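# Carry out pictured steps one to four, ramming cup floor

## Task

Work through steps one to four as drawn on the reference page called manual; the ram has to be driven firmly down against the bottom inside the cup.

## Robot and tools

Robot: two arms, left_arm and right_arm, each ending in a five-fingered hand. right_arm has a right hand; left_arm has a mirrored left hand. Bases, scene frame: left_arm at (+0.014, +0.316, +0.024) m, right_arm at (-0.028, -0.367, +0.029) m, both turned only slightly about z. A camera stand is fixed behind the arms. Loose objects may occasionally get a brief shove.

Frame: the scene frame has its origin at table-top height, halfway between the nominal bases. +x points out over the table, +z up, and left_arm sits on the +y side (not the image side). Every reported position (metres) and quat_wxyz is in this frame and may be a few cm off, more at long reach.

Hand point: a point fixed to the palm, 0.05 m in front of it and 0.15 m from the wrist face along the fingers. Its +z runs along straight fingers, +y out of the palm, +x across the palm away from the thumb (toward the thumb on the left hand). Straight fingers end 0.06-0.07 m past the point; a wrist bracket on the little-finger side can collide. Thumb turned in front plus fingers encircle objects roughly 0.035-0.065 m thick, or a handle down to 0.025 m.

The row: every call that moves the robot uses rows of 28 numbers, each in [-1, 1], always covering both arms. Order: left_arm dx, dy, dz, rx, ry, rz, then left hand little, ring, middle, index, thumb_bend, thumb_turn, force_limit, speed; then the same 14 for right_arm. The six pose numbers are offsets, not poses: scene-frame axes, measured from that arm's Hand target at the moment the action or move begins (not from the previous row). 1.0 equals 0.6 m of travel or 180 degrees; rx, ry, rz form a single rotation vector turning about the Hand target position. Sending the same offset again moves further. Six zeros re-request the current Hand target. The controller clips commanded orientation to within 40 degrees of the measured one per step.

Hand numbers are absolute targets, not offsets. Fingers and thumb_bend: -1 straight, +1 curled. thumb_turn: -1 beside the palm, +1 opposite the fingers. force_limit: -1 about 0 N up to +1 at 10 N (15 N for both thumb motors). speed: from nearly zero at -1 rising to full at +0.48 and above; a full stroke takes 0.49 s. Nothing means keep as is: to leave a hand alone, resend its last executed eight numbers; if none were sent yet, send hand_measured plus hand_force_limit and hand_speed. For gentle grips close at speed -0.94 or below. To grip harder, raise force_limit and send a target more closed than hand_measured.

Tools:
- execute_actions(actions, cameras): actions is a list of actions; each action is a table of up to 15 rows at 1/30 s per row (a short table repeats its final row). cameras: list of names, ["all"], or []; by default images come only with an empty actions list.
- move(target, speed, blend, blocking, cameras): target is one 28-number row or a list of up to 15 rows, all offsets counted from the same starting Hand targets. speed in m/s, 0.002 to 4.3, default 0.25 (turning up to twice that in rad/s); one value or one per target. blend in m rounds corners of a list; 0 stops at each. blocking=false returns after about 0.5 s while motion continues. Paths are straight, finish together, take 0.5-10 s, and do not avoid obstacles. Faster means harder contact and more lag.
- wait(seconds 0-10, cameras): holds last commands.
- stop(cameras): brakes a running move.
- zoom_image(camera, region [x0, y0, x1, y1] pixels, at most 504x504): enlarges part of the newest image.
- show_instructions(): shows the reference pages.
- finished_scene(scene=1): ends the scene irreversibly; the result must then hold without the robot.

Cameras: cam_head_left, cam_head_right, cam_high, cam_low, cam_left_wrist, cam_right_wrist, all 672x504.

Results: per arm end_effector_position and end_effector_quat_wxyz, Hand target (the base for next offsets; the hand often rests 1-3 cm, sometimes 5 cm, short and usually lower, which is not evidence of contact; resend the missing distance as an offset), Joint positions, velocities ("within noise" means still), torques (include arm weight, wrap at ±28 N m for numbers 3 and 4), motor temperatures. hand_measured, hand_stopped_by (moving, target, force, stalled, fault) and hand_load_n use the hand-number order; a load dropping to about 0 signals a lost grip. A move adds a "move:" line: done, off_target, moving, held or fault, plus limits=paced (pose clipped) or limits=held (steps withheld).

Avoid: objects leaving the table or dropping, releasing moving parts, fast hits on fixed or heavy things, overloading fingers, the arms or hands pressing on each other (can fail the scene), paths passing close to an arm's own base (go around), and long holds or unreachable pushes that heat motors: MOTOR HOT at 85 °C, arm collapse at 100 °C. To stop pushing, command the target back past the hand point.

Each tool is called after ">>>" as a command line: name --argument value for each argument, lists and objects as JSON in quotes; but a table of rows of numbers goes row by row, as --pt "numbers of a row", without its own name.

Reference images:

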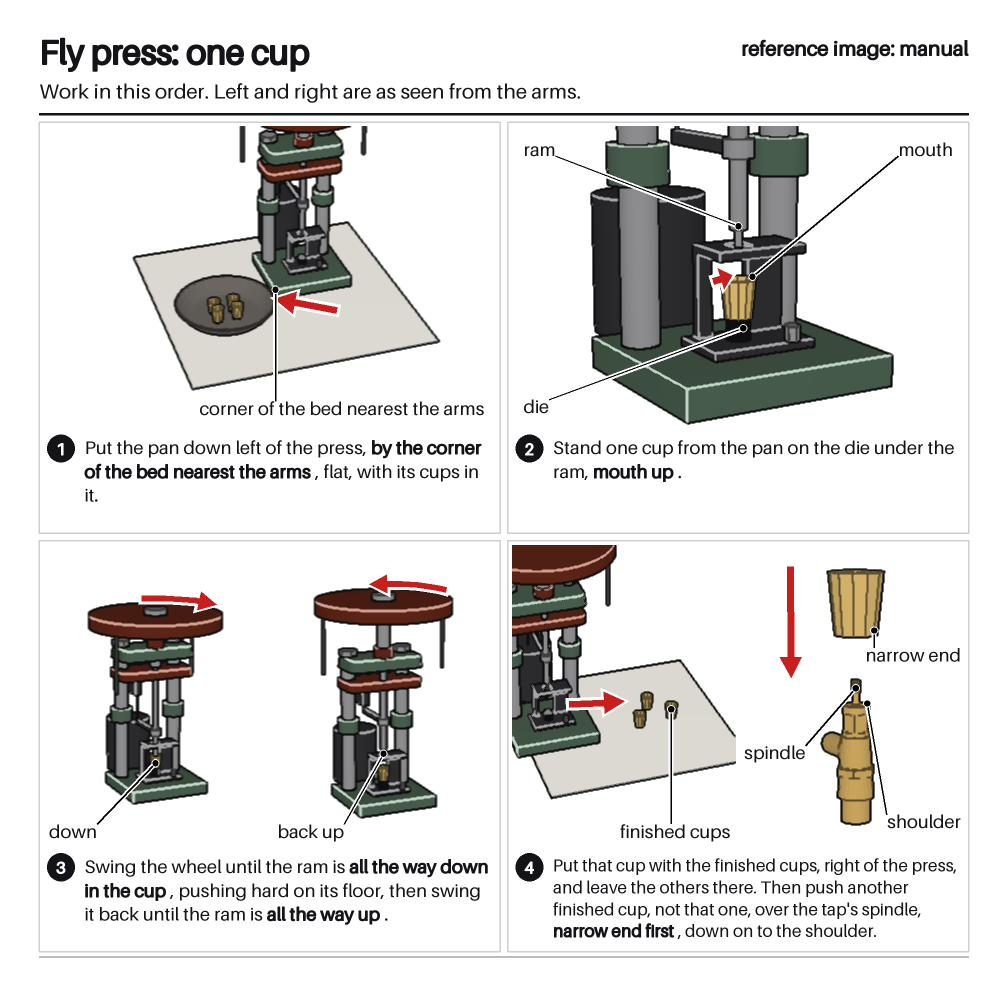

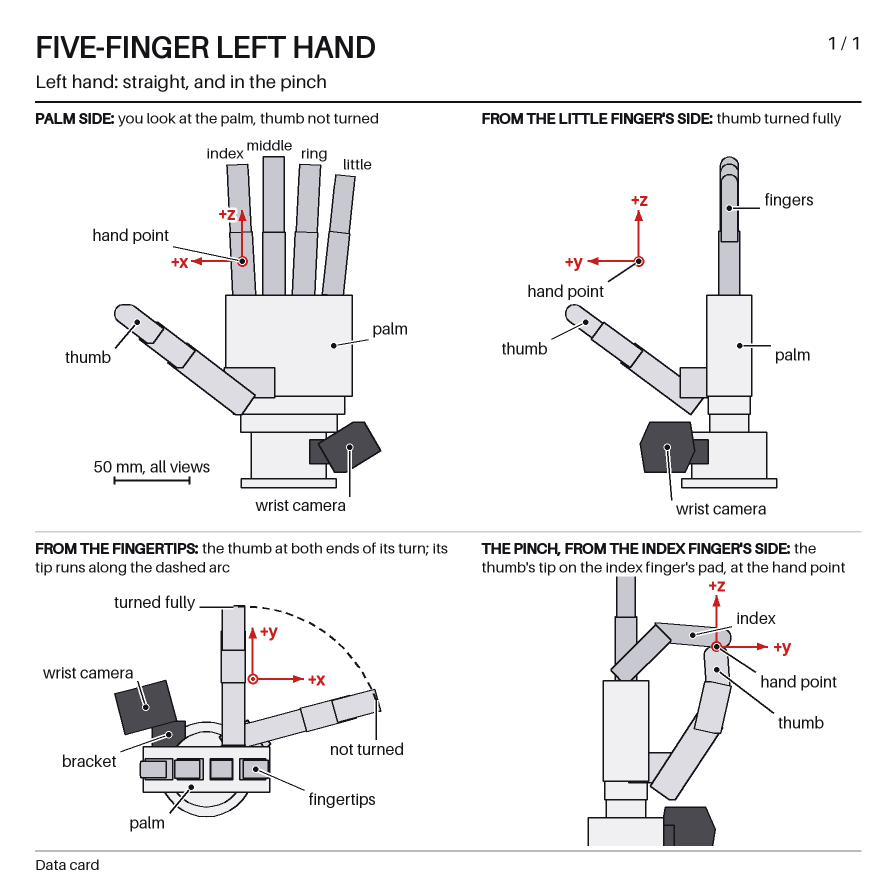

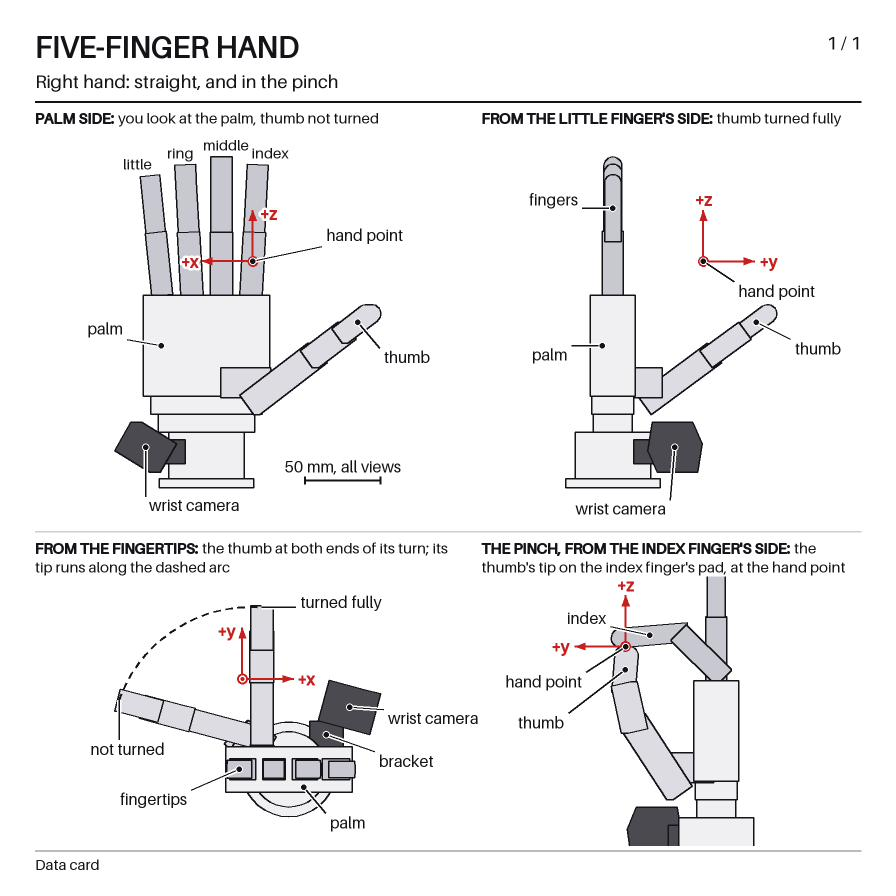

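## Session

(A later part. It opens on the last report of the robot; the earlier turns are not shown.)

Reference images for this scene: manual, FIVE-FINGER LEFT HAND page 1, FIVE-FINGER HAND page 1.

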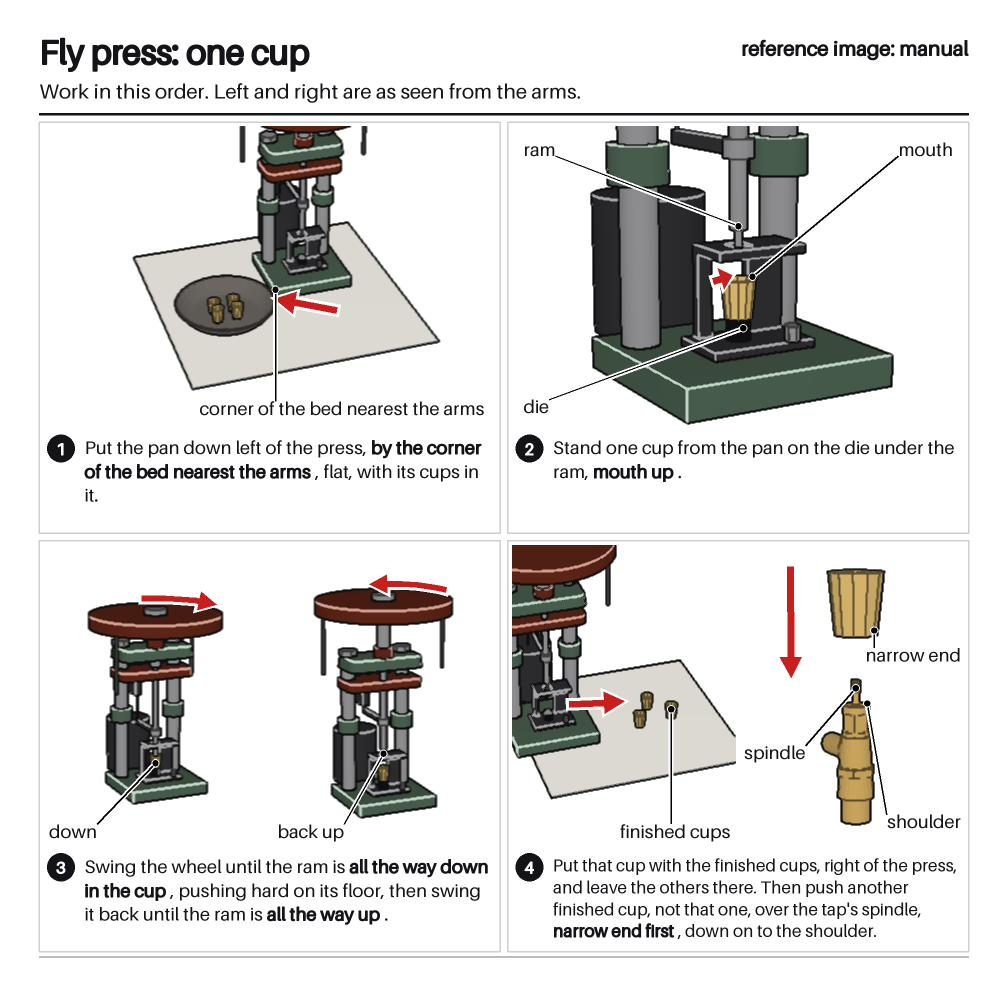

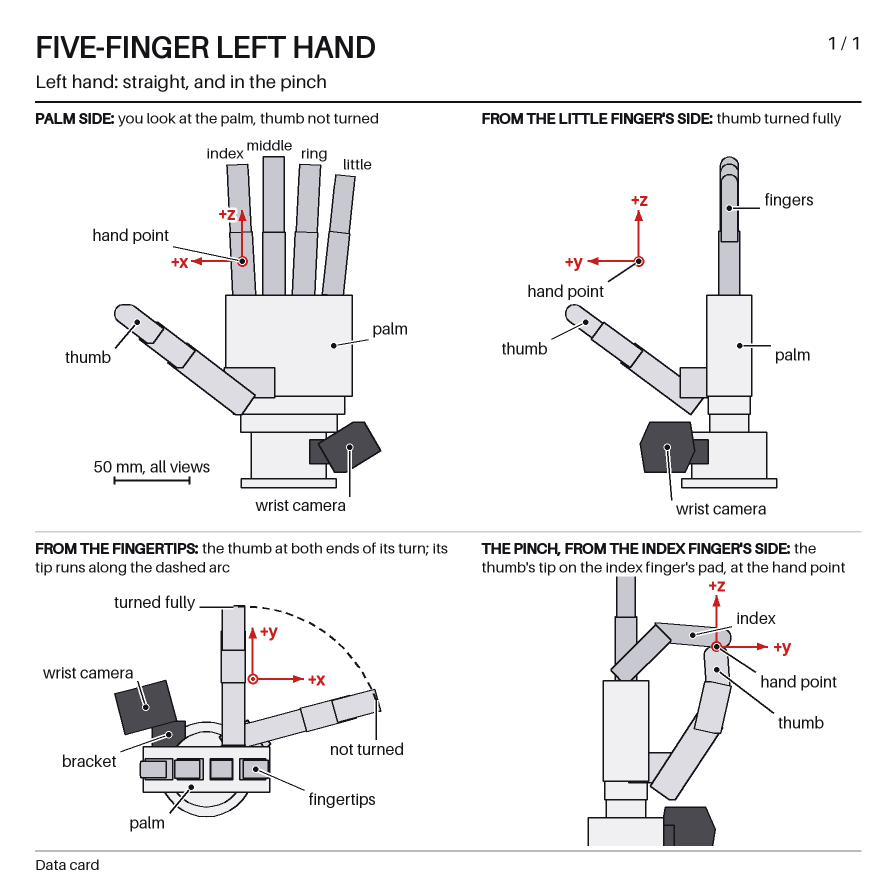

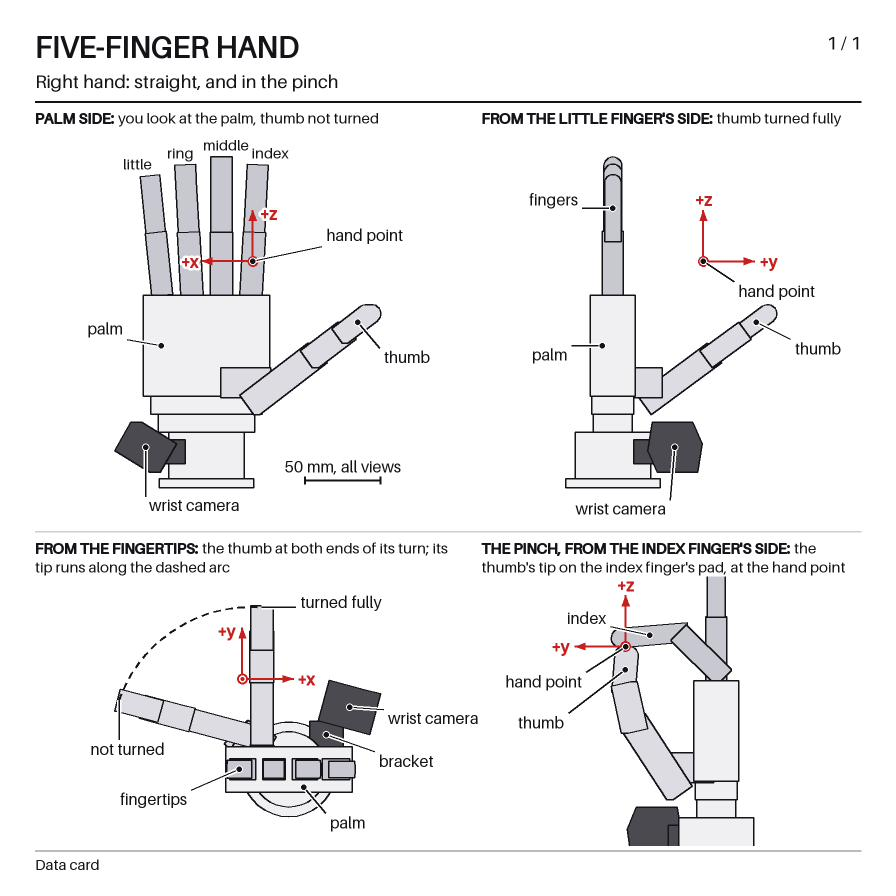

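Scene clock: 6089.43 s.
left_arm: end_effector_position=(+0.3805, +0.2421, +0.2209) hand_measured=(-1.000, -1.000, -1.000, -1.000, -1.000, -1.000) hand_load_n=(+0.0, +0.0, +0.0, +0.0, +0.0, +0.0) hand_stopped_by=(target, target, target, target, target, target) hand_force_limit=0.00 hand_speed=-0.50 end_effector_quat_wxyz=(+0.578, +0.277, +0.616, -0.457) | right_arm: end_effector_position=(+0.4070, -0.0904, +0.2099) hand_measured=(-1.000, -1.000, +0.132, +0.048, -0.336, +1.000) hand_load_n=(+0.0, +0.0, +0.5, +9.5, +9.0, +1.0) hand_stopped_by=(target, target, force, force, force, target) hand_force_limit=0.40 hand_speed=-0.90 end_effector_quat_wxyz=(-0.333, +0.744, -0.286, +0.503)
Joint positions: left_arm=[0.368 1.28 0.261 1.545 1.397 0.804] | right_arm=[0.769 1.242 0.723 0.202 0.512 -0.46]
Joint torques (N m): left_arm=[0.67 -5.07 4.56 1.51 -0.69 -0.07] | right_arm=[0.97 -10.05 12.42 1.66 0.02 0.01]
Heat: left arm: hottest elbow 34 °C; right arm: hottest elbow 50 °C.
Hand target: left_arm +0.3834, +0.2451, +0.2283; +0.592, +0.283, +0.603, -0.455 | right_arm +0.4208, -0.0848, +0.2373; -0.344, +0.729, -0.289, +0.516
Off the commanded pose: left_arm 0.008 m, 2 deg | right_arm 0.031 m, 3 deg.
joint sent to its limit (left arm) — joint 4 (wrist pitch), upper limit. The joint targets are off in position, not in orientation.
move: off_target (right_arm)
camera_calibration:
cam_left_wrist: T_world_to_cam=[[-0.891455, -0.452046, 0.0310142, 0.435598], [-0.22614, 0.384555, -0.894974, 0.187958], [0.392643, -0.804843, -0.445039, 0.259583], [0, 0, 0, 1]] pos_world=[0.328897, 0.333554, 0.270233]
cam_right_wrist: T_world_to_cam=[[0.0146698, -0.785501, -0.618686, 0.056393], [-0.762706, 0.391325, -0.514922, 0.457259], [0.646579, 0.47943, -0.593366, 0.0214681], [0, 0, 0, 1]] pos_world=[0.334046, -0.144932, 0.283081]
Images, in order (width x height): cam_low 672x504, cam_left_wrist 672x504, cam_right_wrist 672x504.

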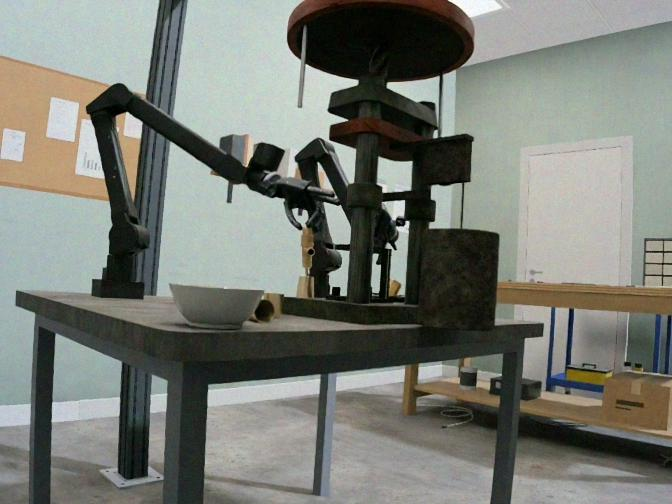

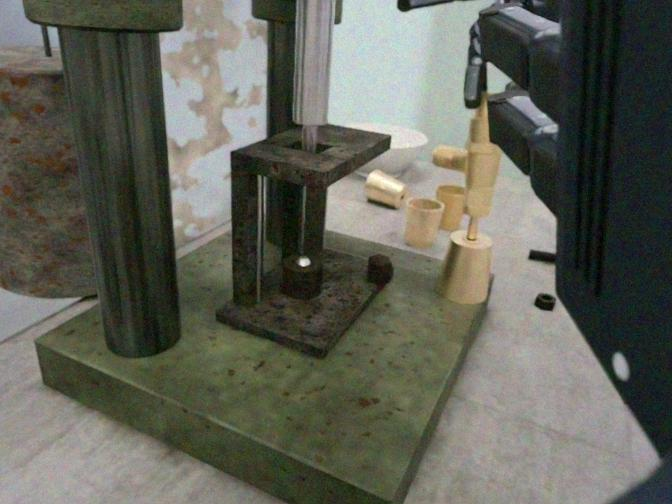

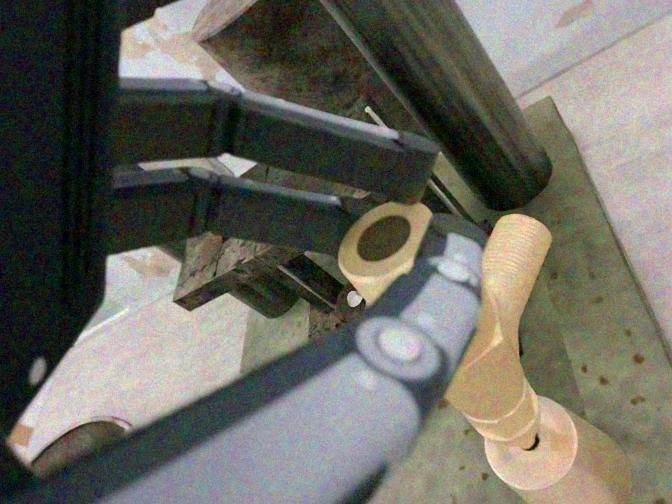

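>>> move --target '[0,0,0,0,0,0,-1,-1,-1,-1,-1,-1,0.0,-0.5,0.00507,0.00485,0.00579,0.00484,-0.00506,0,-1,-1,0.25,0.2,-0.2,1.0,0.4,-0.9]' --speed 0.03 --cameras '["cam_left_wrist","cam_low","cam_right_wrist"]'

>>> zoom_image --camera "cam_right_wrist" --region '[500, 410, 570, 480]'

>>> zoom_image --camera "cam_left_wrist" --region '[455, 217, 490, 252]'

Scene clock: 6114.67 s.
left_arm: end_effector_position=(+0.3805, +0.2421, +0.2209) hand_measured=(-1.000, -1.000, -1.000, -1.000, -1.000, -1.000) hand_load_n=(+0.0, +0.0, +0.0, +0.0, +0.0, +0.0) hand_stopped_by=(target, target, target, target, target, target) hand_force_limit=0.00 hand_speed=-0.50 end_effector_quat_wxyz=(+0.578, +0.277, +0.616, -0.457) | right_arm: end_effector_position=(+0.4071, -0.0903, +0.2084) hand_measured=(-1.000, -1.000, +0.132, +0.048, -0.336, +1.000) hand_load_n=(+0.0, +0.0, +1.0, +9.0, +9.0, +1.0) hand_stopped_by=(target, target, force, force, force, target) hand_force_limit=0.40 hand_speed=-0.90 end_effector_quat_wxyz=(-0.332, +0.745, -0.286, +0.503)
Joint positions: left_arm=[0.368 1.28 0.261 1.545 1.397 0.804] | right_arm=[0.769 1.245 0.723 0.202 0.512 -0.46]
Joint torques (N m): left_arm=[0.62 -5.01 4.55 1.55 -0.7 -0.08] | right_arm=[1.08 -10.23 12.49 2.8 0.02 0]
Heat: left arm: hottest elbow 34 °C; right arm: hottest elbow 51 °C.
Hand target: left_arm +0.3834, +0.2451, +0.2283; +0.592, +0.283, +0.603, -0.455 | right_arm +0.4238, -0.0819, +0.2408; -0.352, +0.722, -0.290, +0.520
Off the commanded pose: left_arm 0.008 m, 2 deg | right_arm 0.037 m, 4 deg.
joint sent to its limit (left arm) — joint 4 (wrist pitch), upper limit. The joint targets are off in position, not in orientation.
move: off_target (right_arm)
camera_calibration:
cam_left_wrist: T_world_to_cam=[[-0.891455, -0.452046, 0.0310142, 0.435598], [-0.22614, 0.384555, -0.894974, 0.187958], [0.392643, -0.804843, -0.445039, 0.259583], [0, 0, 0, 1]] pos_world=[0.328897, 0.333554, 0.270233]
cam_right_wrist: T_world_to_cam=[[0.013245, -0.786834, -0.617023, 0.0556963], [-0.763896, 0.390212, -0.514001, 0.45673], [0.645203, 0.478149, -0.595891, 0.0214028], [0, 0, 0, 1]] pos_world=[0.334347, -0.144632, 0.281879]
Images, in order (width x height): cam_low 672x504, cam_left_wrist 672x504, cam_right_wrist 672x504.

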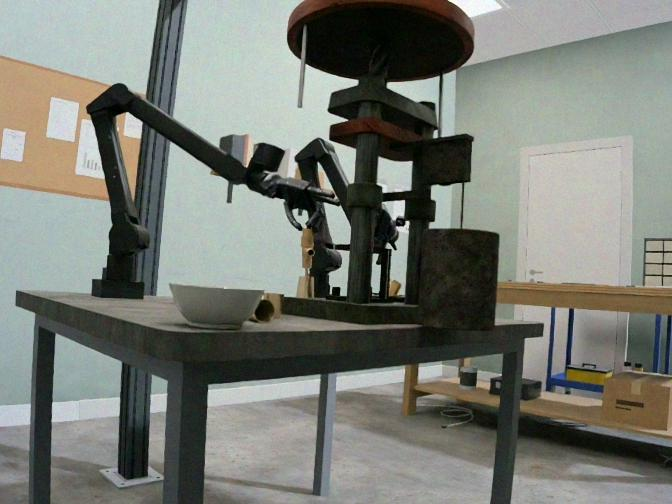

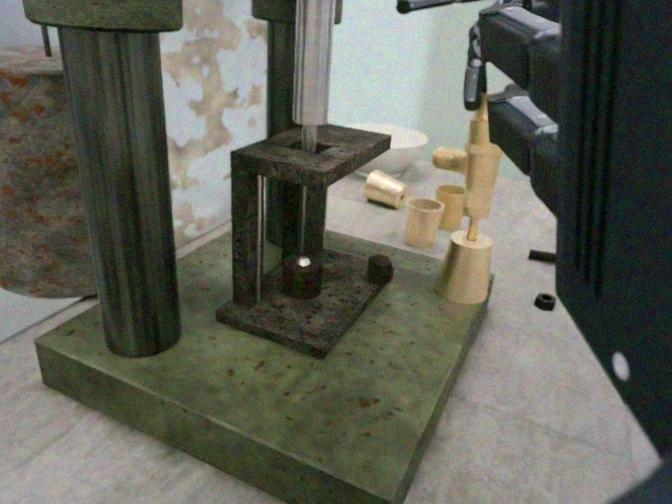

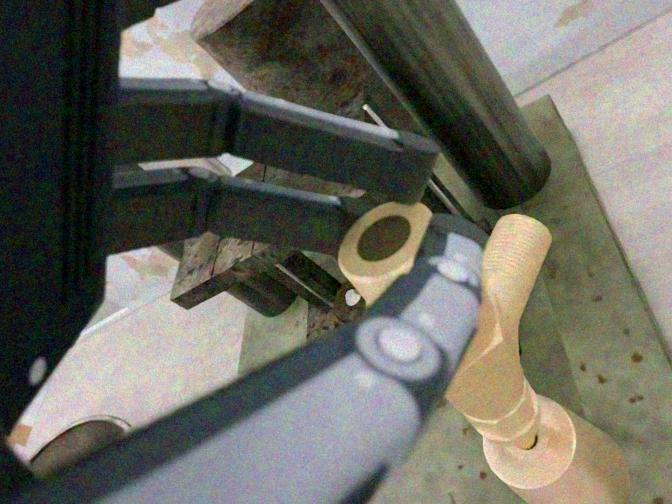

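Scaled by 7.200.

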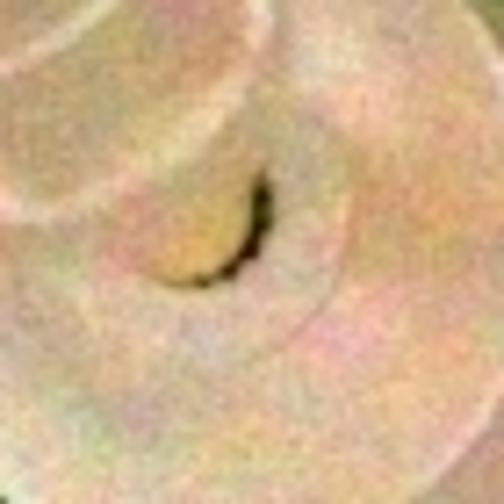

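Scaled by 14.400.

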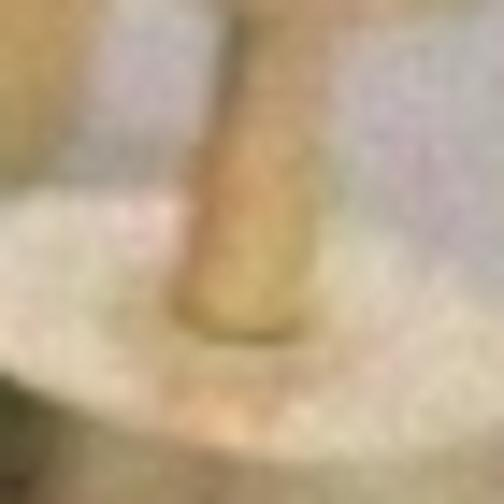

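>>> move --target '[0,0,0,0,0,0,-1,-1,-1,-1,-1,-1,0.0,-0.5,0.00036,0.00035,-0.00254,-0.00066,0.00069,0,-1,-1,0.25,0.2,-0.2,1.0,0.4,-0.9]' --speed 0.03 --cameras '["cam_left_wrist","cam_low","cam_right_wrist"]'

>>> zoom_image --camera "cam_right_wrist" --region '[500, 410, 570, 480]'

>>> zoom_image --camera "cam_left_wrist" --region '[455, 217, 490, 252]'

Scene clock: 6123.70 s.
left_arm: end_effector_position=(+0.3805, +0.2421, +0.2209) hand_measured=(-1.000, -1.000, -1.000, -1.000, -1.000, -1.000) hand_load_n=(+0.0, +0.0, +0.0, +0.0, +0.0, +0.0) hand_stopped_by=(target, target, target, target, target, target) hand_force_limit=0.00 hand_speed=-0.50 end_effector_quat_wxyz=(+0.578, +0.277, +0.616, -0.457) | right_arm: end_effector_position=(+0.4072, -0.0902, +0.2069) hand_measured=(-1.000, -1.000, +0.132, +0.048, -0.336, +1.000) hand_load_n=(+0.0, +0.0, +1.0, +9.0, +9.0, +1.0) hand_stopped_by=(target, target, force, force, force, target) hand_force_limit=0.40 hand_speed=-0.90 end_effector_quat_wxyz=(-0.331, +0.746, -0.286, +0.502)
Joint positions: left_arm=[0.368 1.28 0.261 1.545 1.397 0.804] | right_arm=[0.769 1.248 0.723 0.202 0.512 -0.46]
Joint torques (N m): left_arm=[0.67 -4.95 4.55 1.52 -0.7 -0.07] | right_arm=[1.2 -10.11 12.48 2.73 0.03 0]
Heat: left arm: hottest elbow 34 °C; right arm: hottest elbow 51 °C.
Hand target: left_arm +0.3834, +0.2451, +0.2283; +0.592, +0.283, +0.603, -0.455 | right_arm +0.4240, -0.0817, +0.2393; -0.351, +0.723, -0.290, +0.519
Off the commanded pose: left_arm 0.008 m, 2 deg | right_arm 0.037 m, 4 deg.
joint sent to its limit (left arm) — joint 4 (wrist pitch), upper limit. The joint targets are off in position, not in orientation.
move: off_target (right_arm)
camera_calibration:
cam_left_wrist: T_world_to_cam=[[-0.891455, -0.452046, 0.0310142, 0.435598], [-0.22614, 0.384555, -0.894974, 0.187958], [0.392643, -0.804843, -0.445039, 0.259583], [0, 0, 0, 1]] pos_world=[0.328897, 0.333554, 0.270233]
cam_right_wrist: T_world_to_cam=[[0.0119181, -0.788098, -0.615434, 0.0549247], [-0.765027, 0.38914, -0.513131, 0.456243], [0.643888, 0.476939, -0.598279, 0.0213326], [0, 0, 0, 1]] pos_world=[0.334648, -0.144431, 0.280678]
Images, in order (width x height): cam_low 672x504, cam_left_wrist 672x504, cam_right_wrist 672x504.

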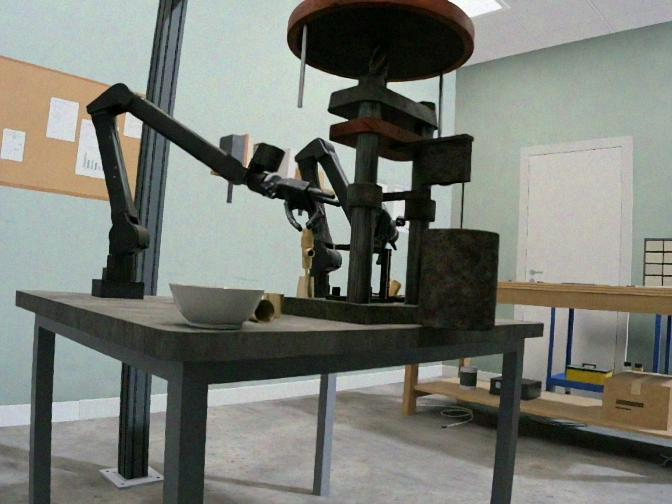

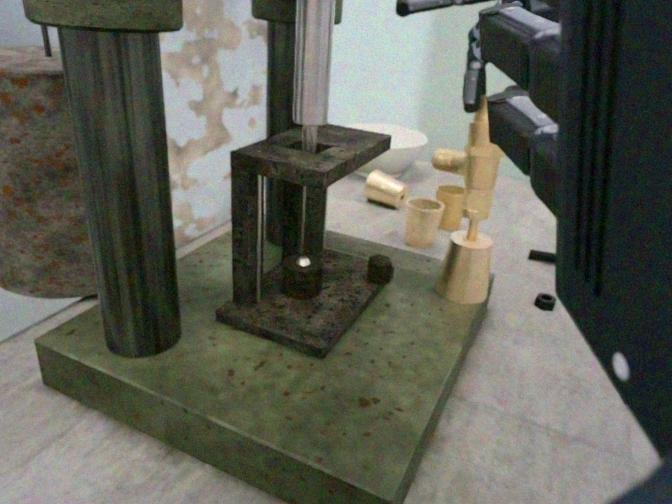

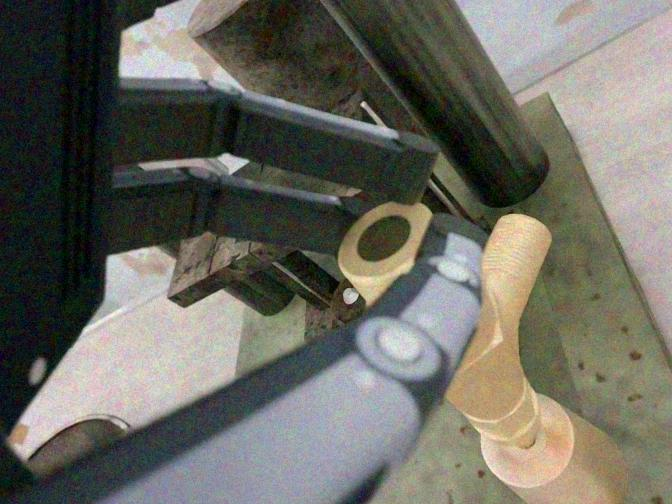

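Scaled by 7.200.

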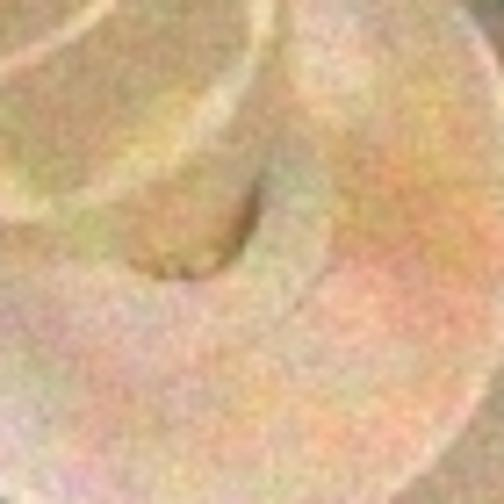

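Scaled by 14.400.

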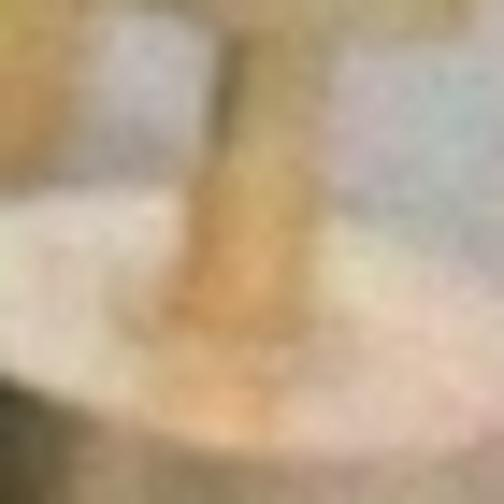

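>>> move --target '[0,0,0,0,0,0,-1,-1,-1,-1,-1,-1,0.0,-0.5,0.00048,0.00046,-0.00339,-0.00088,0.00092,0,-1,-1,0.25,0.2,-0.2,1.0,0.4,-0.9]' --speed 0.03 --cameras '["cam_left_wrist","cam_low","cam_right_wrist"]'

>>> zoom_image --camera "cam_right_wrist" --region '[500, 410, 570, 480]'

>>> zoom_image --camera "cam_left_wrist" --region '[435, 190, 505, 260]'

>>> zoom_image --camera "cam_low" --region '[288, 240, 328, 300]'

Scene clock: 6130.43 s.
left_arm: end_effector_position=(+0.3805, +0.2421, +0.2209) hand_measured=(-1.000, -1.000, -1.000, -1.000, -1.000, -1.000) hand_load_n=(+0.5, +0.0, +0.0, +0.0, +0.0, +0.0) hand_stopped_by=(target, target, target, target, target, target) hand_force_limit=0.00 hand_speed=-0.50 end_effector_quat_wxyz=(+0.578, +0.277, +0.616, -0.457) | right_arm: end_effector_position=(+0.4073, -0.0901, +0.2062) hand_measured=(-1.000, -1.000, +0.132, +0.048, -0.336, +1.000) hand_load_n=(-0.5, +0.0, +1.0, +9.0, +8.5, +0.5) hand_stopped_by=(target, target, force, force, force, target) hand_force_limit=0.40 hand_speed=-0.90 end_effector_quat_wxyz=(-0.330, +0.747, -0.286, +0.502)
Joint positions: left_arm=[0.368 1.28 0.261 1.545 1.397 0.804] | right_arm=[0.769 1.25 0.723 0.202 0.512 -0.46]
Joint torques (N m): left_arm=[0.62 -5.01 4.55 1.54 -0.69 -0.08] | right_arm=[1.08 -9.82 12.51 2.77 0.03 0.02]
Heat: left arm: hottest elbow 34 °C; right arm: hottest elbow 51 °C.
Hand target: left_arm +0.3834, +0.2451, +0.2283; +0.592, +0.283, +0.603, -0.455 | right_arm +0.4243, -0.0814, +0.2373; -0.350, +0.724, -0.290, +0.518
Off the commanded pose: left_arm 0.008 m, 2 deg | right_arm 0.036 m, 4 deg.
joint sent to its limit (left arm) — joint 4 (wrist pitch), upper limit. The joint targets are off in position, not in orientation.
move: off_target (right_arm)
camera_calibration:
cam_left_wrist: T_world_to_cam=[[-0.891455, -0.452046, 0.0310142, 0.435598], [-0.22614, 0.384555, -0.894974, 0.187958], [0.392643, -0.804843, -0.445039, 0.259583], [0, 0, 0, 1]] pos_world=[0.328897, 0.333554, 0.270233]
cam_right_wrist: T_world_to_cam=[[0.0112614, -0.788795, -0.614553, 0.0545844], [-0.765591, 0.388547, -0.51274, 0.455928], [0.643229, 0.47627, -0.599519, 0.0212844], [0, 0, 0, 1]] pos_world=[0.334748, -0.14423, 0.280078]
Images, in order (width x height): cam_low 672x504, cam_left_wrist 672x504, cam_right_wrist 672x504.

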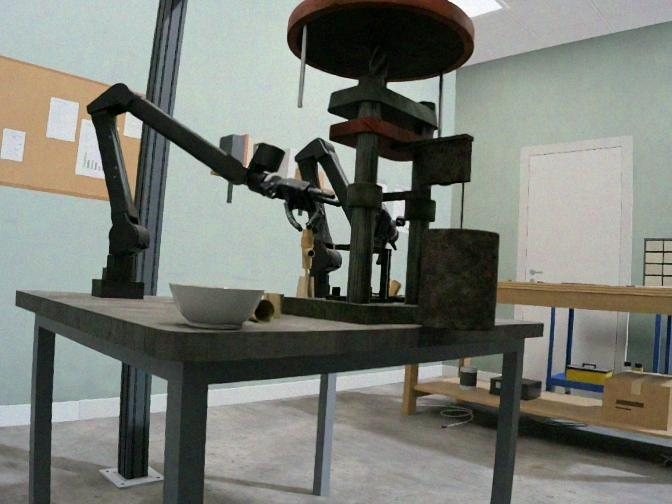

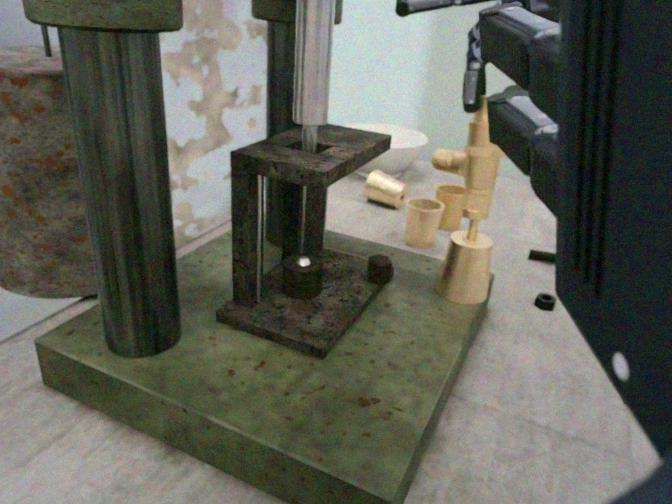

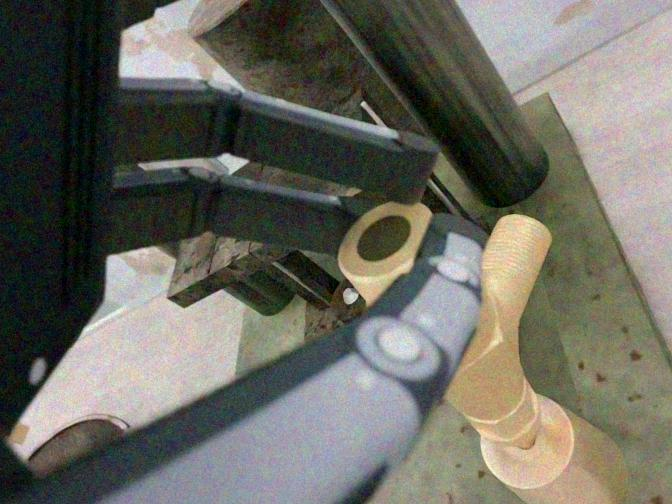

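Scaled by 7.200.

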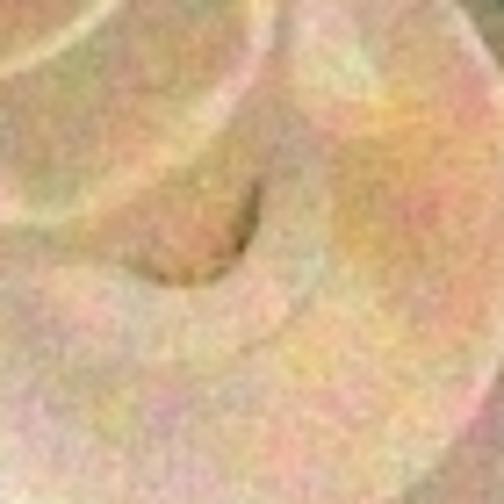

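Scaled by 7.200.

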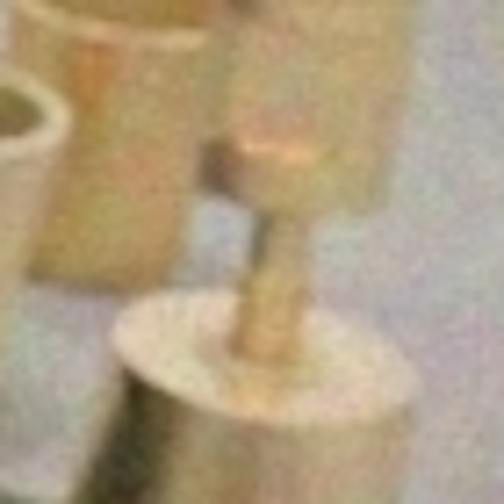

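Scaled by 8.400.

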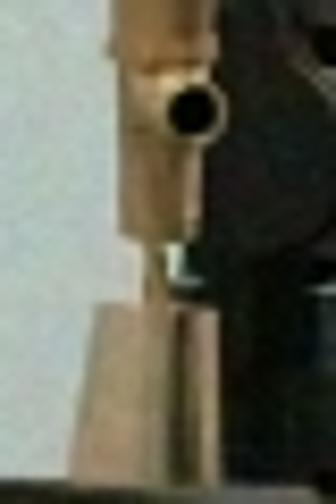

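>>> move --target '[0,0,0,0,0,0,-1,-1,-1,-1,-1,-1,0.0,-0.5,0.00527,0.00504,0.00933,0.00615,-0.00644,0,-1,-1,0.25,0.2,-0.2,1.0,0.4,-0.9]' --speed 0.03

Scene clock: 6148.60 s.
left_arm: end_effector_position=(+0.3805, +0.2421, +0.2209) hand_measured=(-1.000, -1.000, -1.000, -1.000, -1.000, -1.000) hand_load_n=(+0.0, +0.0, +0.0, +0.0, +0.0, +0.0) hand_stopped_by=(target, target, target, target, target, target) hand_force_limit=0.00 hand_speed=-0.50 end_effector_quat_wxyz=(+0.578, +0.277, +0.616, -0.457) | right_arm: end_effector_position=(+0.4074, -0.0900, +0.2065) hand_measured=(-1.000, -1.000, +0.132, +0.048, -0.336, +1.000) hand_load_n=(+0.0, +0.0, +1.0, +9.5, +8.5, +0.5) hand_stopped_by=(target, target, force, force, force, target) hand_force_limit=0.40 hand_speed=-0.90 end_effector_quat_wxyz=(-0.331, +0.746, -0.286, +0.502)
Joint positions: left_arm=[0.368 1.28 0.261 1.545 1.397 0.804] | right_arm=[0.769 1.25 0.723 0.204 0.512 -0.46]
Joint torques (N m): left_arm=[0.67 -5.01 4.56 1.54 -0.7 -0.08] | right_arm=[1.2 -9.82 12.53 3.95 0.04 0.01]
Heat: left arm: hottest elbow 34 °C; right arm: hottest elbow 52 °C.
Hand target: left_arm +0.3834, +0.2451, +0.2283; +0.592, +0.283, +0.603, -0.455 | right_arm +0.4275, -0.0784, +0.2429; -0.360, +0.716, -0.292, +0.523
Off the commanded pose: left_arm 0.008 m, 2 deg | right_arm 0.043 m, 5 deg.
joint sent to its limit (left arm) — joint 4 (wrist pitch), upper limit. The joint targets are off in position, not in orientation.
move: off_target (right_arm)

>>> wait --seconds 0.1 --cameras '["cam_left_wrist", "cam_low", "cam_right_wrist"]'

>>> zoom_image --camera "cam_right_wrist" --region '[500, 410, 570, 480]'

>>> zoom_image --camera "cam_left_wrist" --region '[455, 217, 490, 252]'

Scene clock: 6152.63 s.
left_arm: end_effector_position=(+0.3805, +0.2421, +0.2209) hand_measured=(-1.000, -1.000, -1.000, -1.000, -1.000, -1.000) hand_load_n=(+0.0, +0.0, +0.0, +0.0, +0.0, +0.0) hand_stopped_by=(target, target, target, target, target, target) hand_force_limit=0.00 hand_speed=-0.50 end_effector_quat_wxyz=(+0.578, +0.277, +0.616, -0.457) | right_arm: end_effector_position=(+0.4074, -0.0900, +0.2065) hand_measured=(-1.000, -1.000, +0.132, +0.048, -0.336, +1.000) hand_load_n=(+0.0, +0.0, +1.0, +9.5, +8.5, +1.0) hand_stopped_by=(target, target, force, force, force, target) hand_force_limit=0.40 hand_speed=-0.90 end_effector_quat_wxyz=(-0.331, +0.746, -0.286, +0.502)
Joint positions: left_arm=[0.368 1.28 0.261 1.545 1.397 0.804] | right_arm=[0.769 1.25 0.723 0.204 0.512 -0.46]
Joint torques (N m): left_arm=[0.67 -5.01 4.57 1.57 -0.7 -0.07] | right_arm=[1.08 -9.88 12.51 3.95 0.04 0.02]
Heat: left arm: hottest elbow 34 °C; right arm: hottest elbow 52 °C.
Hand target: left_arm +0.3834, +0.2451, +0.2283; +0.592, +0.283, +0.603, -0.455 | right_arm +0.4275, -0.0784, +0.2429; -0.360, +0.716, -0.292, +0.523
Off the commanded pose: left_arm 0.008 m, 2 deg | right_arm 0.043 m, 5 deg.
wait: 0.10 s; at rest from the start
camera_calibration:
cam_left_wrist: T_world_to_cam=[[-0.891455, -0.452046, 0.0310142, 0.435598], [-0.22614, 0.384555, -0.894974, 0.187958], [0.392643, -0.804843, -0.445039, 0.259583], [0, 0, 0, 1]] pos_world=[0.328897, 0.333554, 0.270233]
cam_right_wrist: T_world_to_cam=[[0.0119181, -0.788098, -0.615434, 0.0547722], [-0.765027, 0.38914, -0.513131, 0.456062], [0.643888, 0.476939, -0.598279, 0.0208093], [0, 0, 0, 1]] pos_world=[0.334848, -0.144231, 0.280178]
Images, in order (width x height): cam_low 672x504, cam_left_wrist 672x504, cam_right_wrist 672x504.

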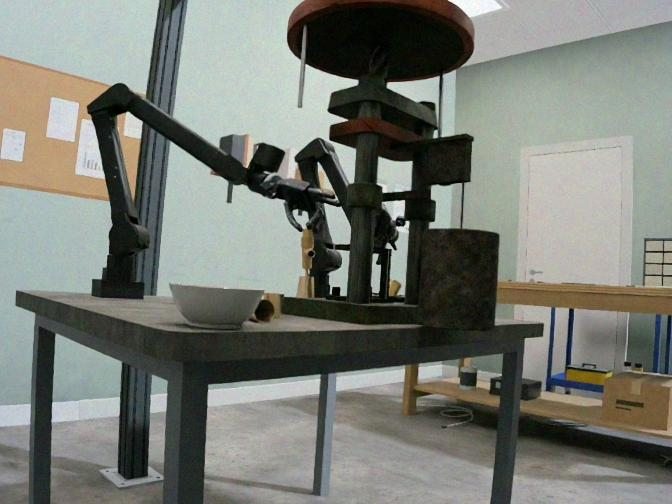

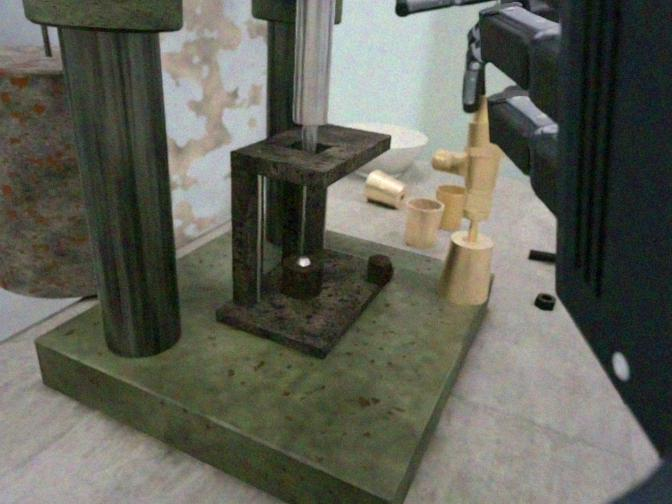

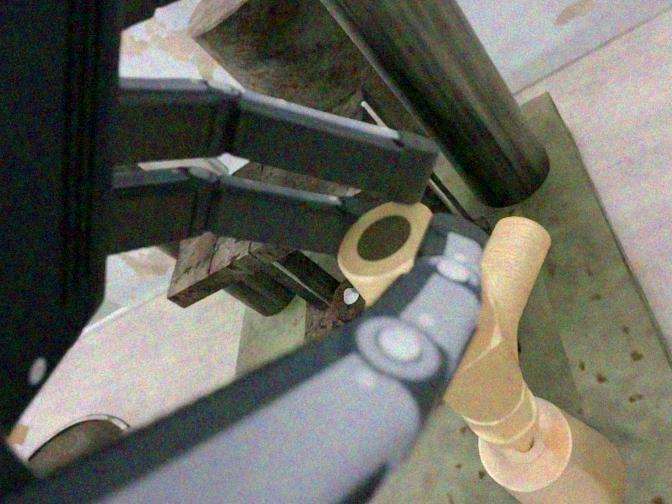

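Scaled by 7.200.

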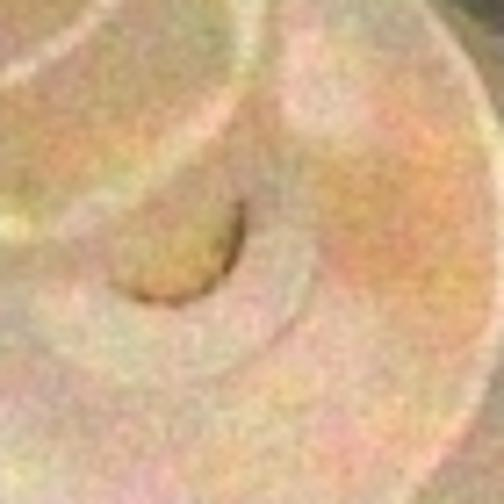

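Scaled by 14.400.

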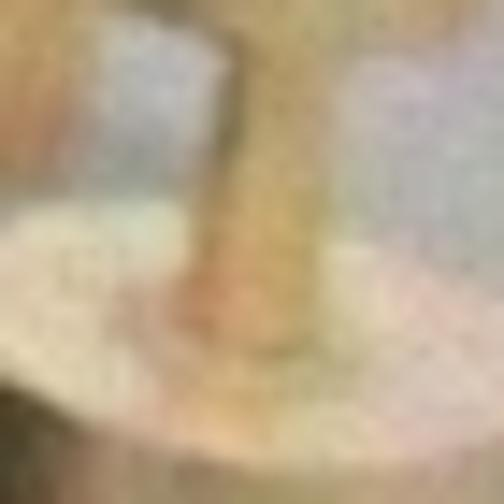

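>>> zoom_image --camera "cam_left_wrist" --region '[435, 190, 505, 260]'

>>> zoom_image --camera "cam_left_wrist" --region '[430, 225, 500, 310]'

>>> zoom_image --camera "cam_low" --region '[288, 240, 328, 300]'

>>> zoom_image --camera "cam_right_wrist" --region '[440, 370, 600, 504]'

Scaled by 7.200.

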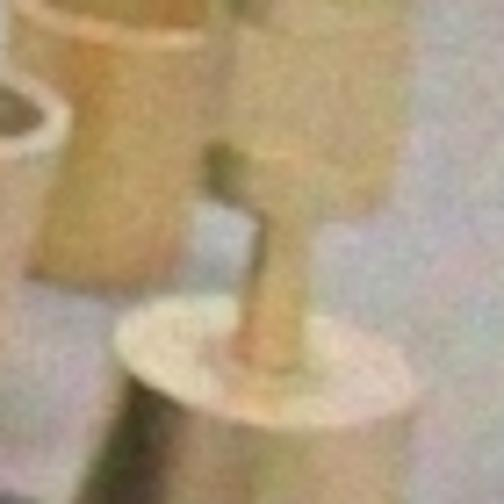

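Scaled by 5.929.

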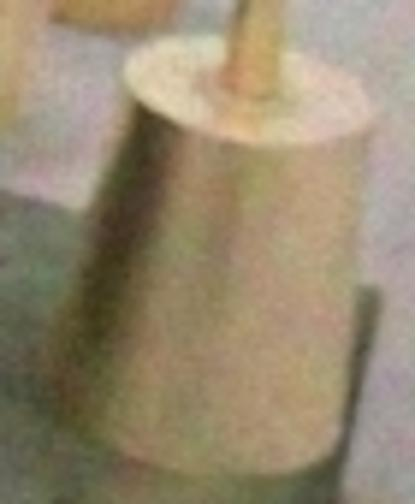

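Scaled by 8.400.

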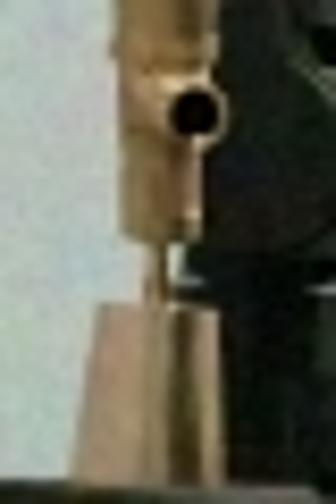

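Scaled by 3.150.

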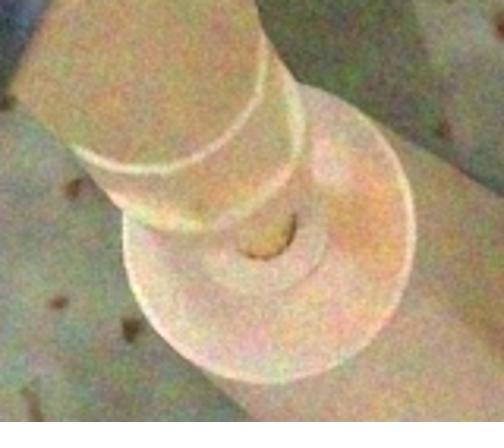

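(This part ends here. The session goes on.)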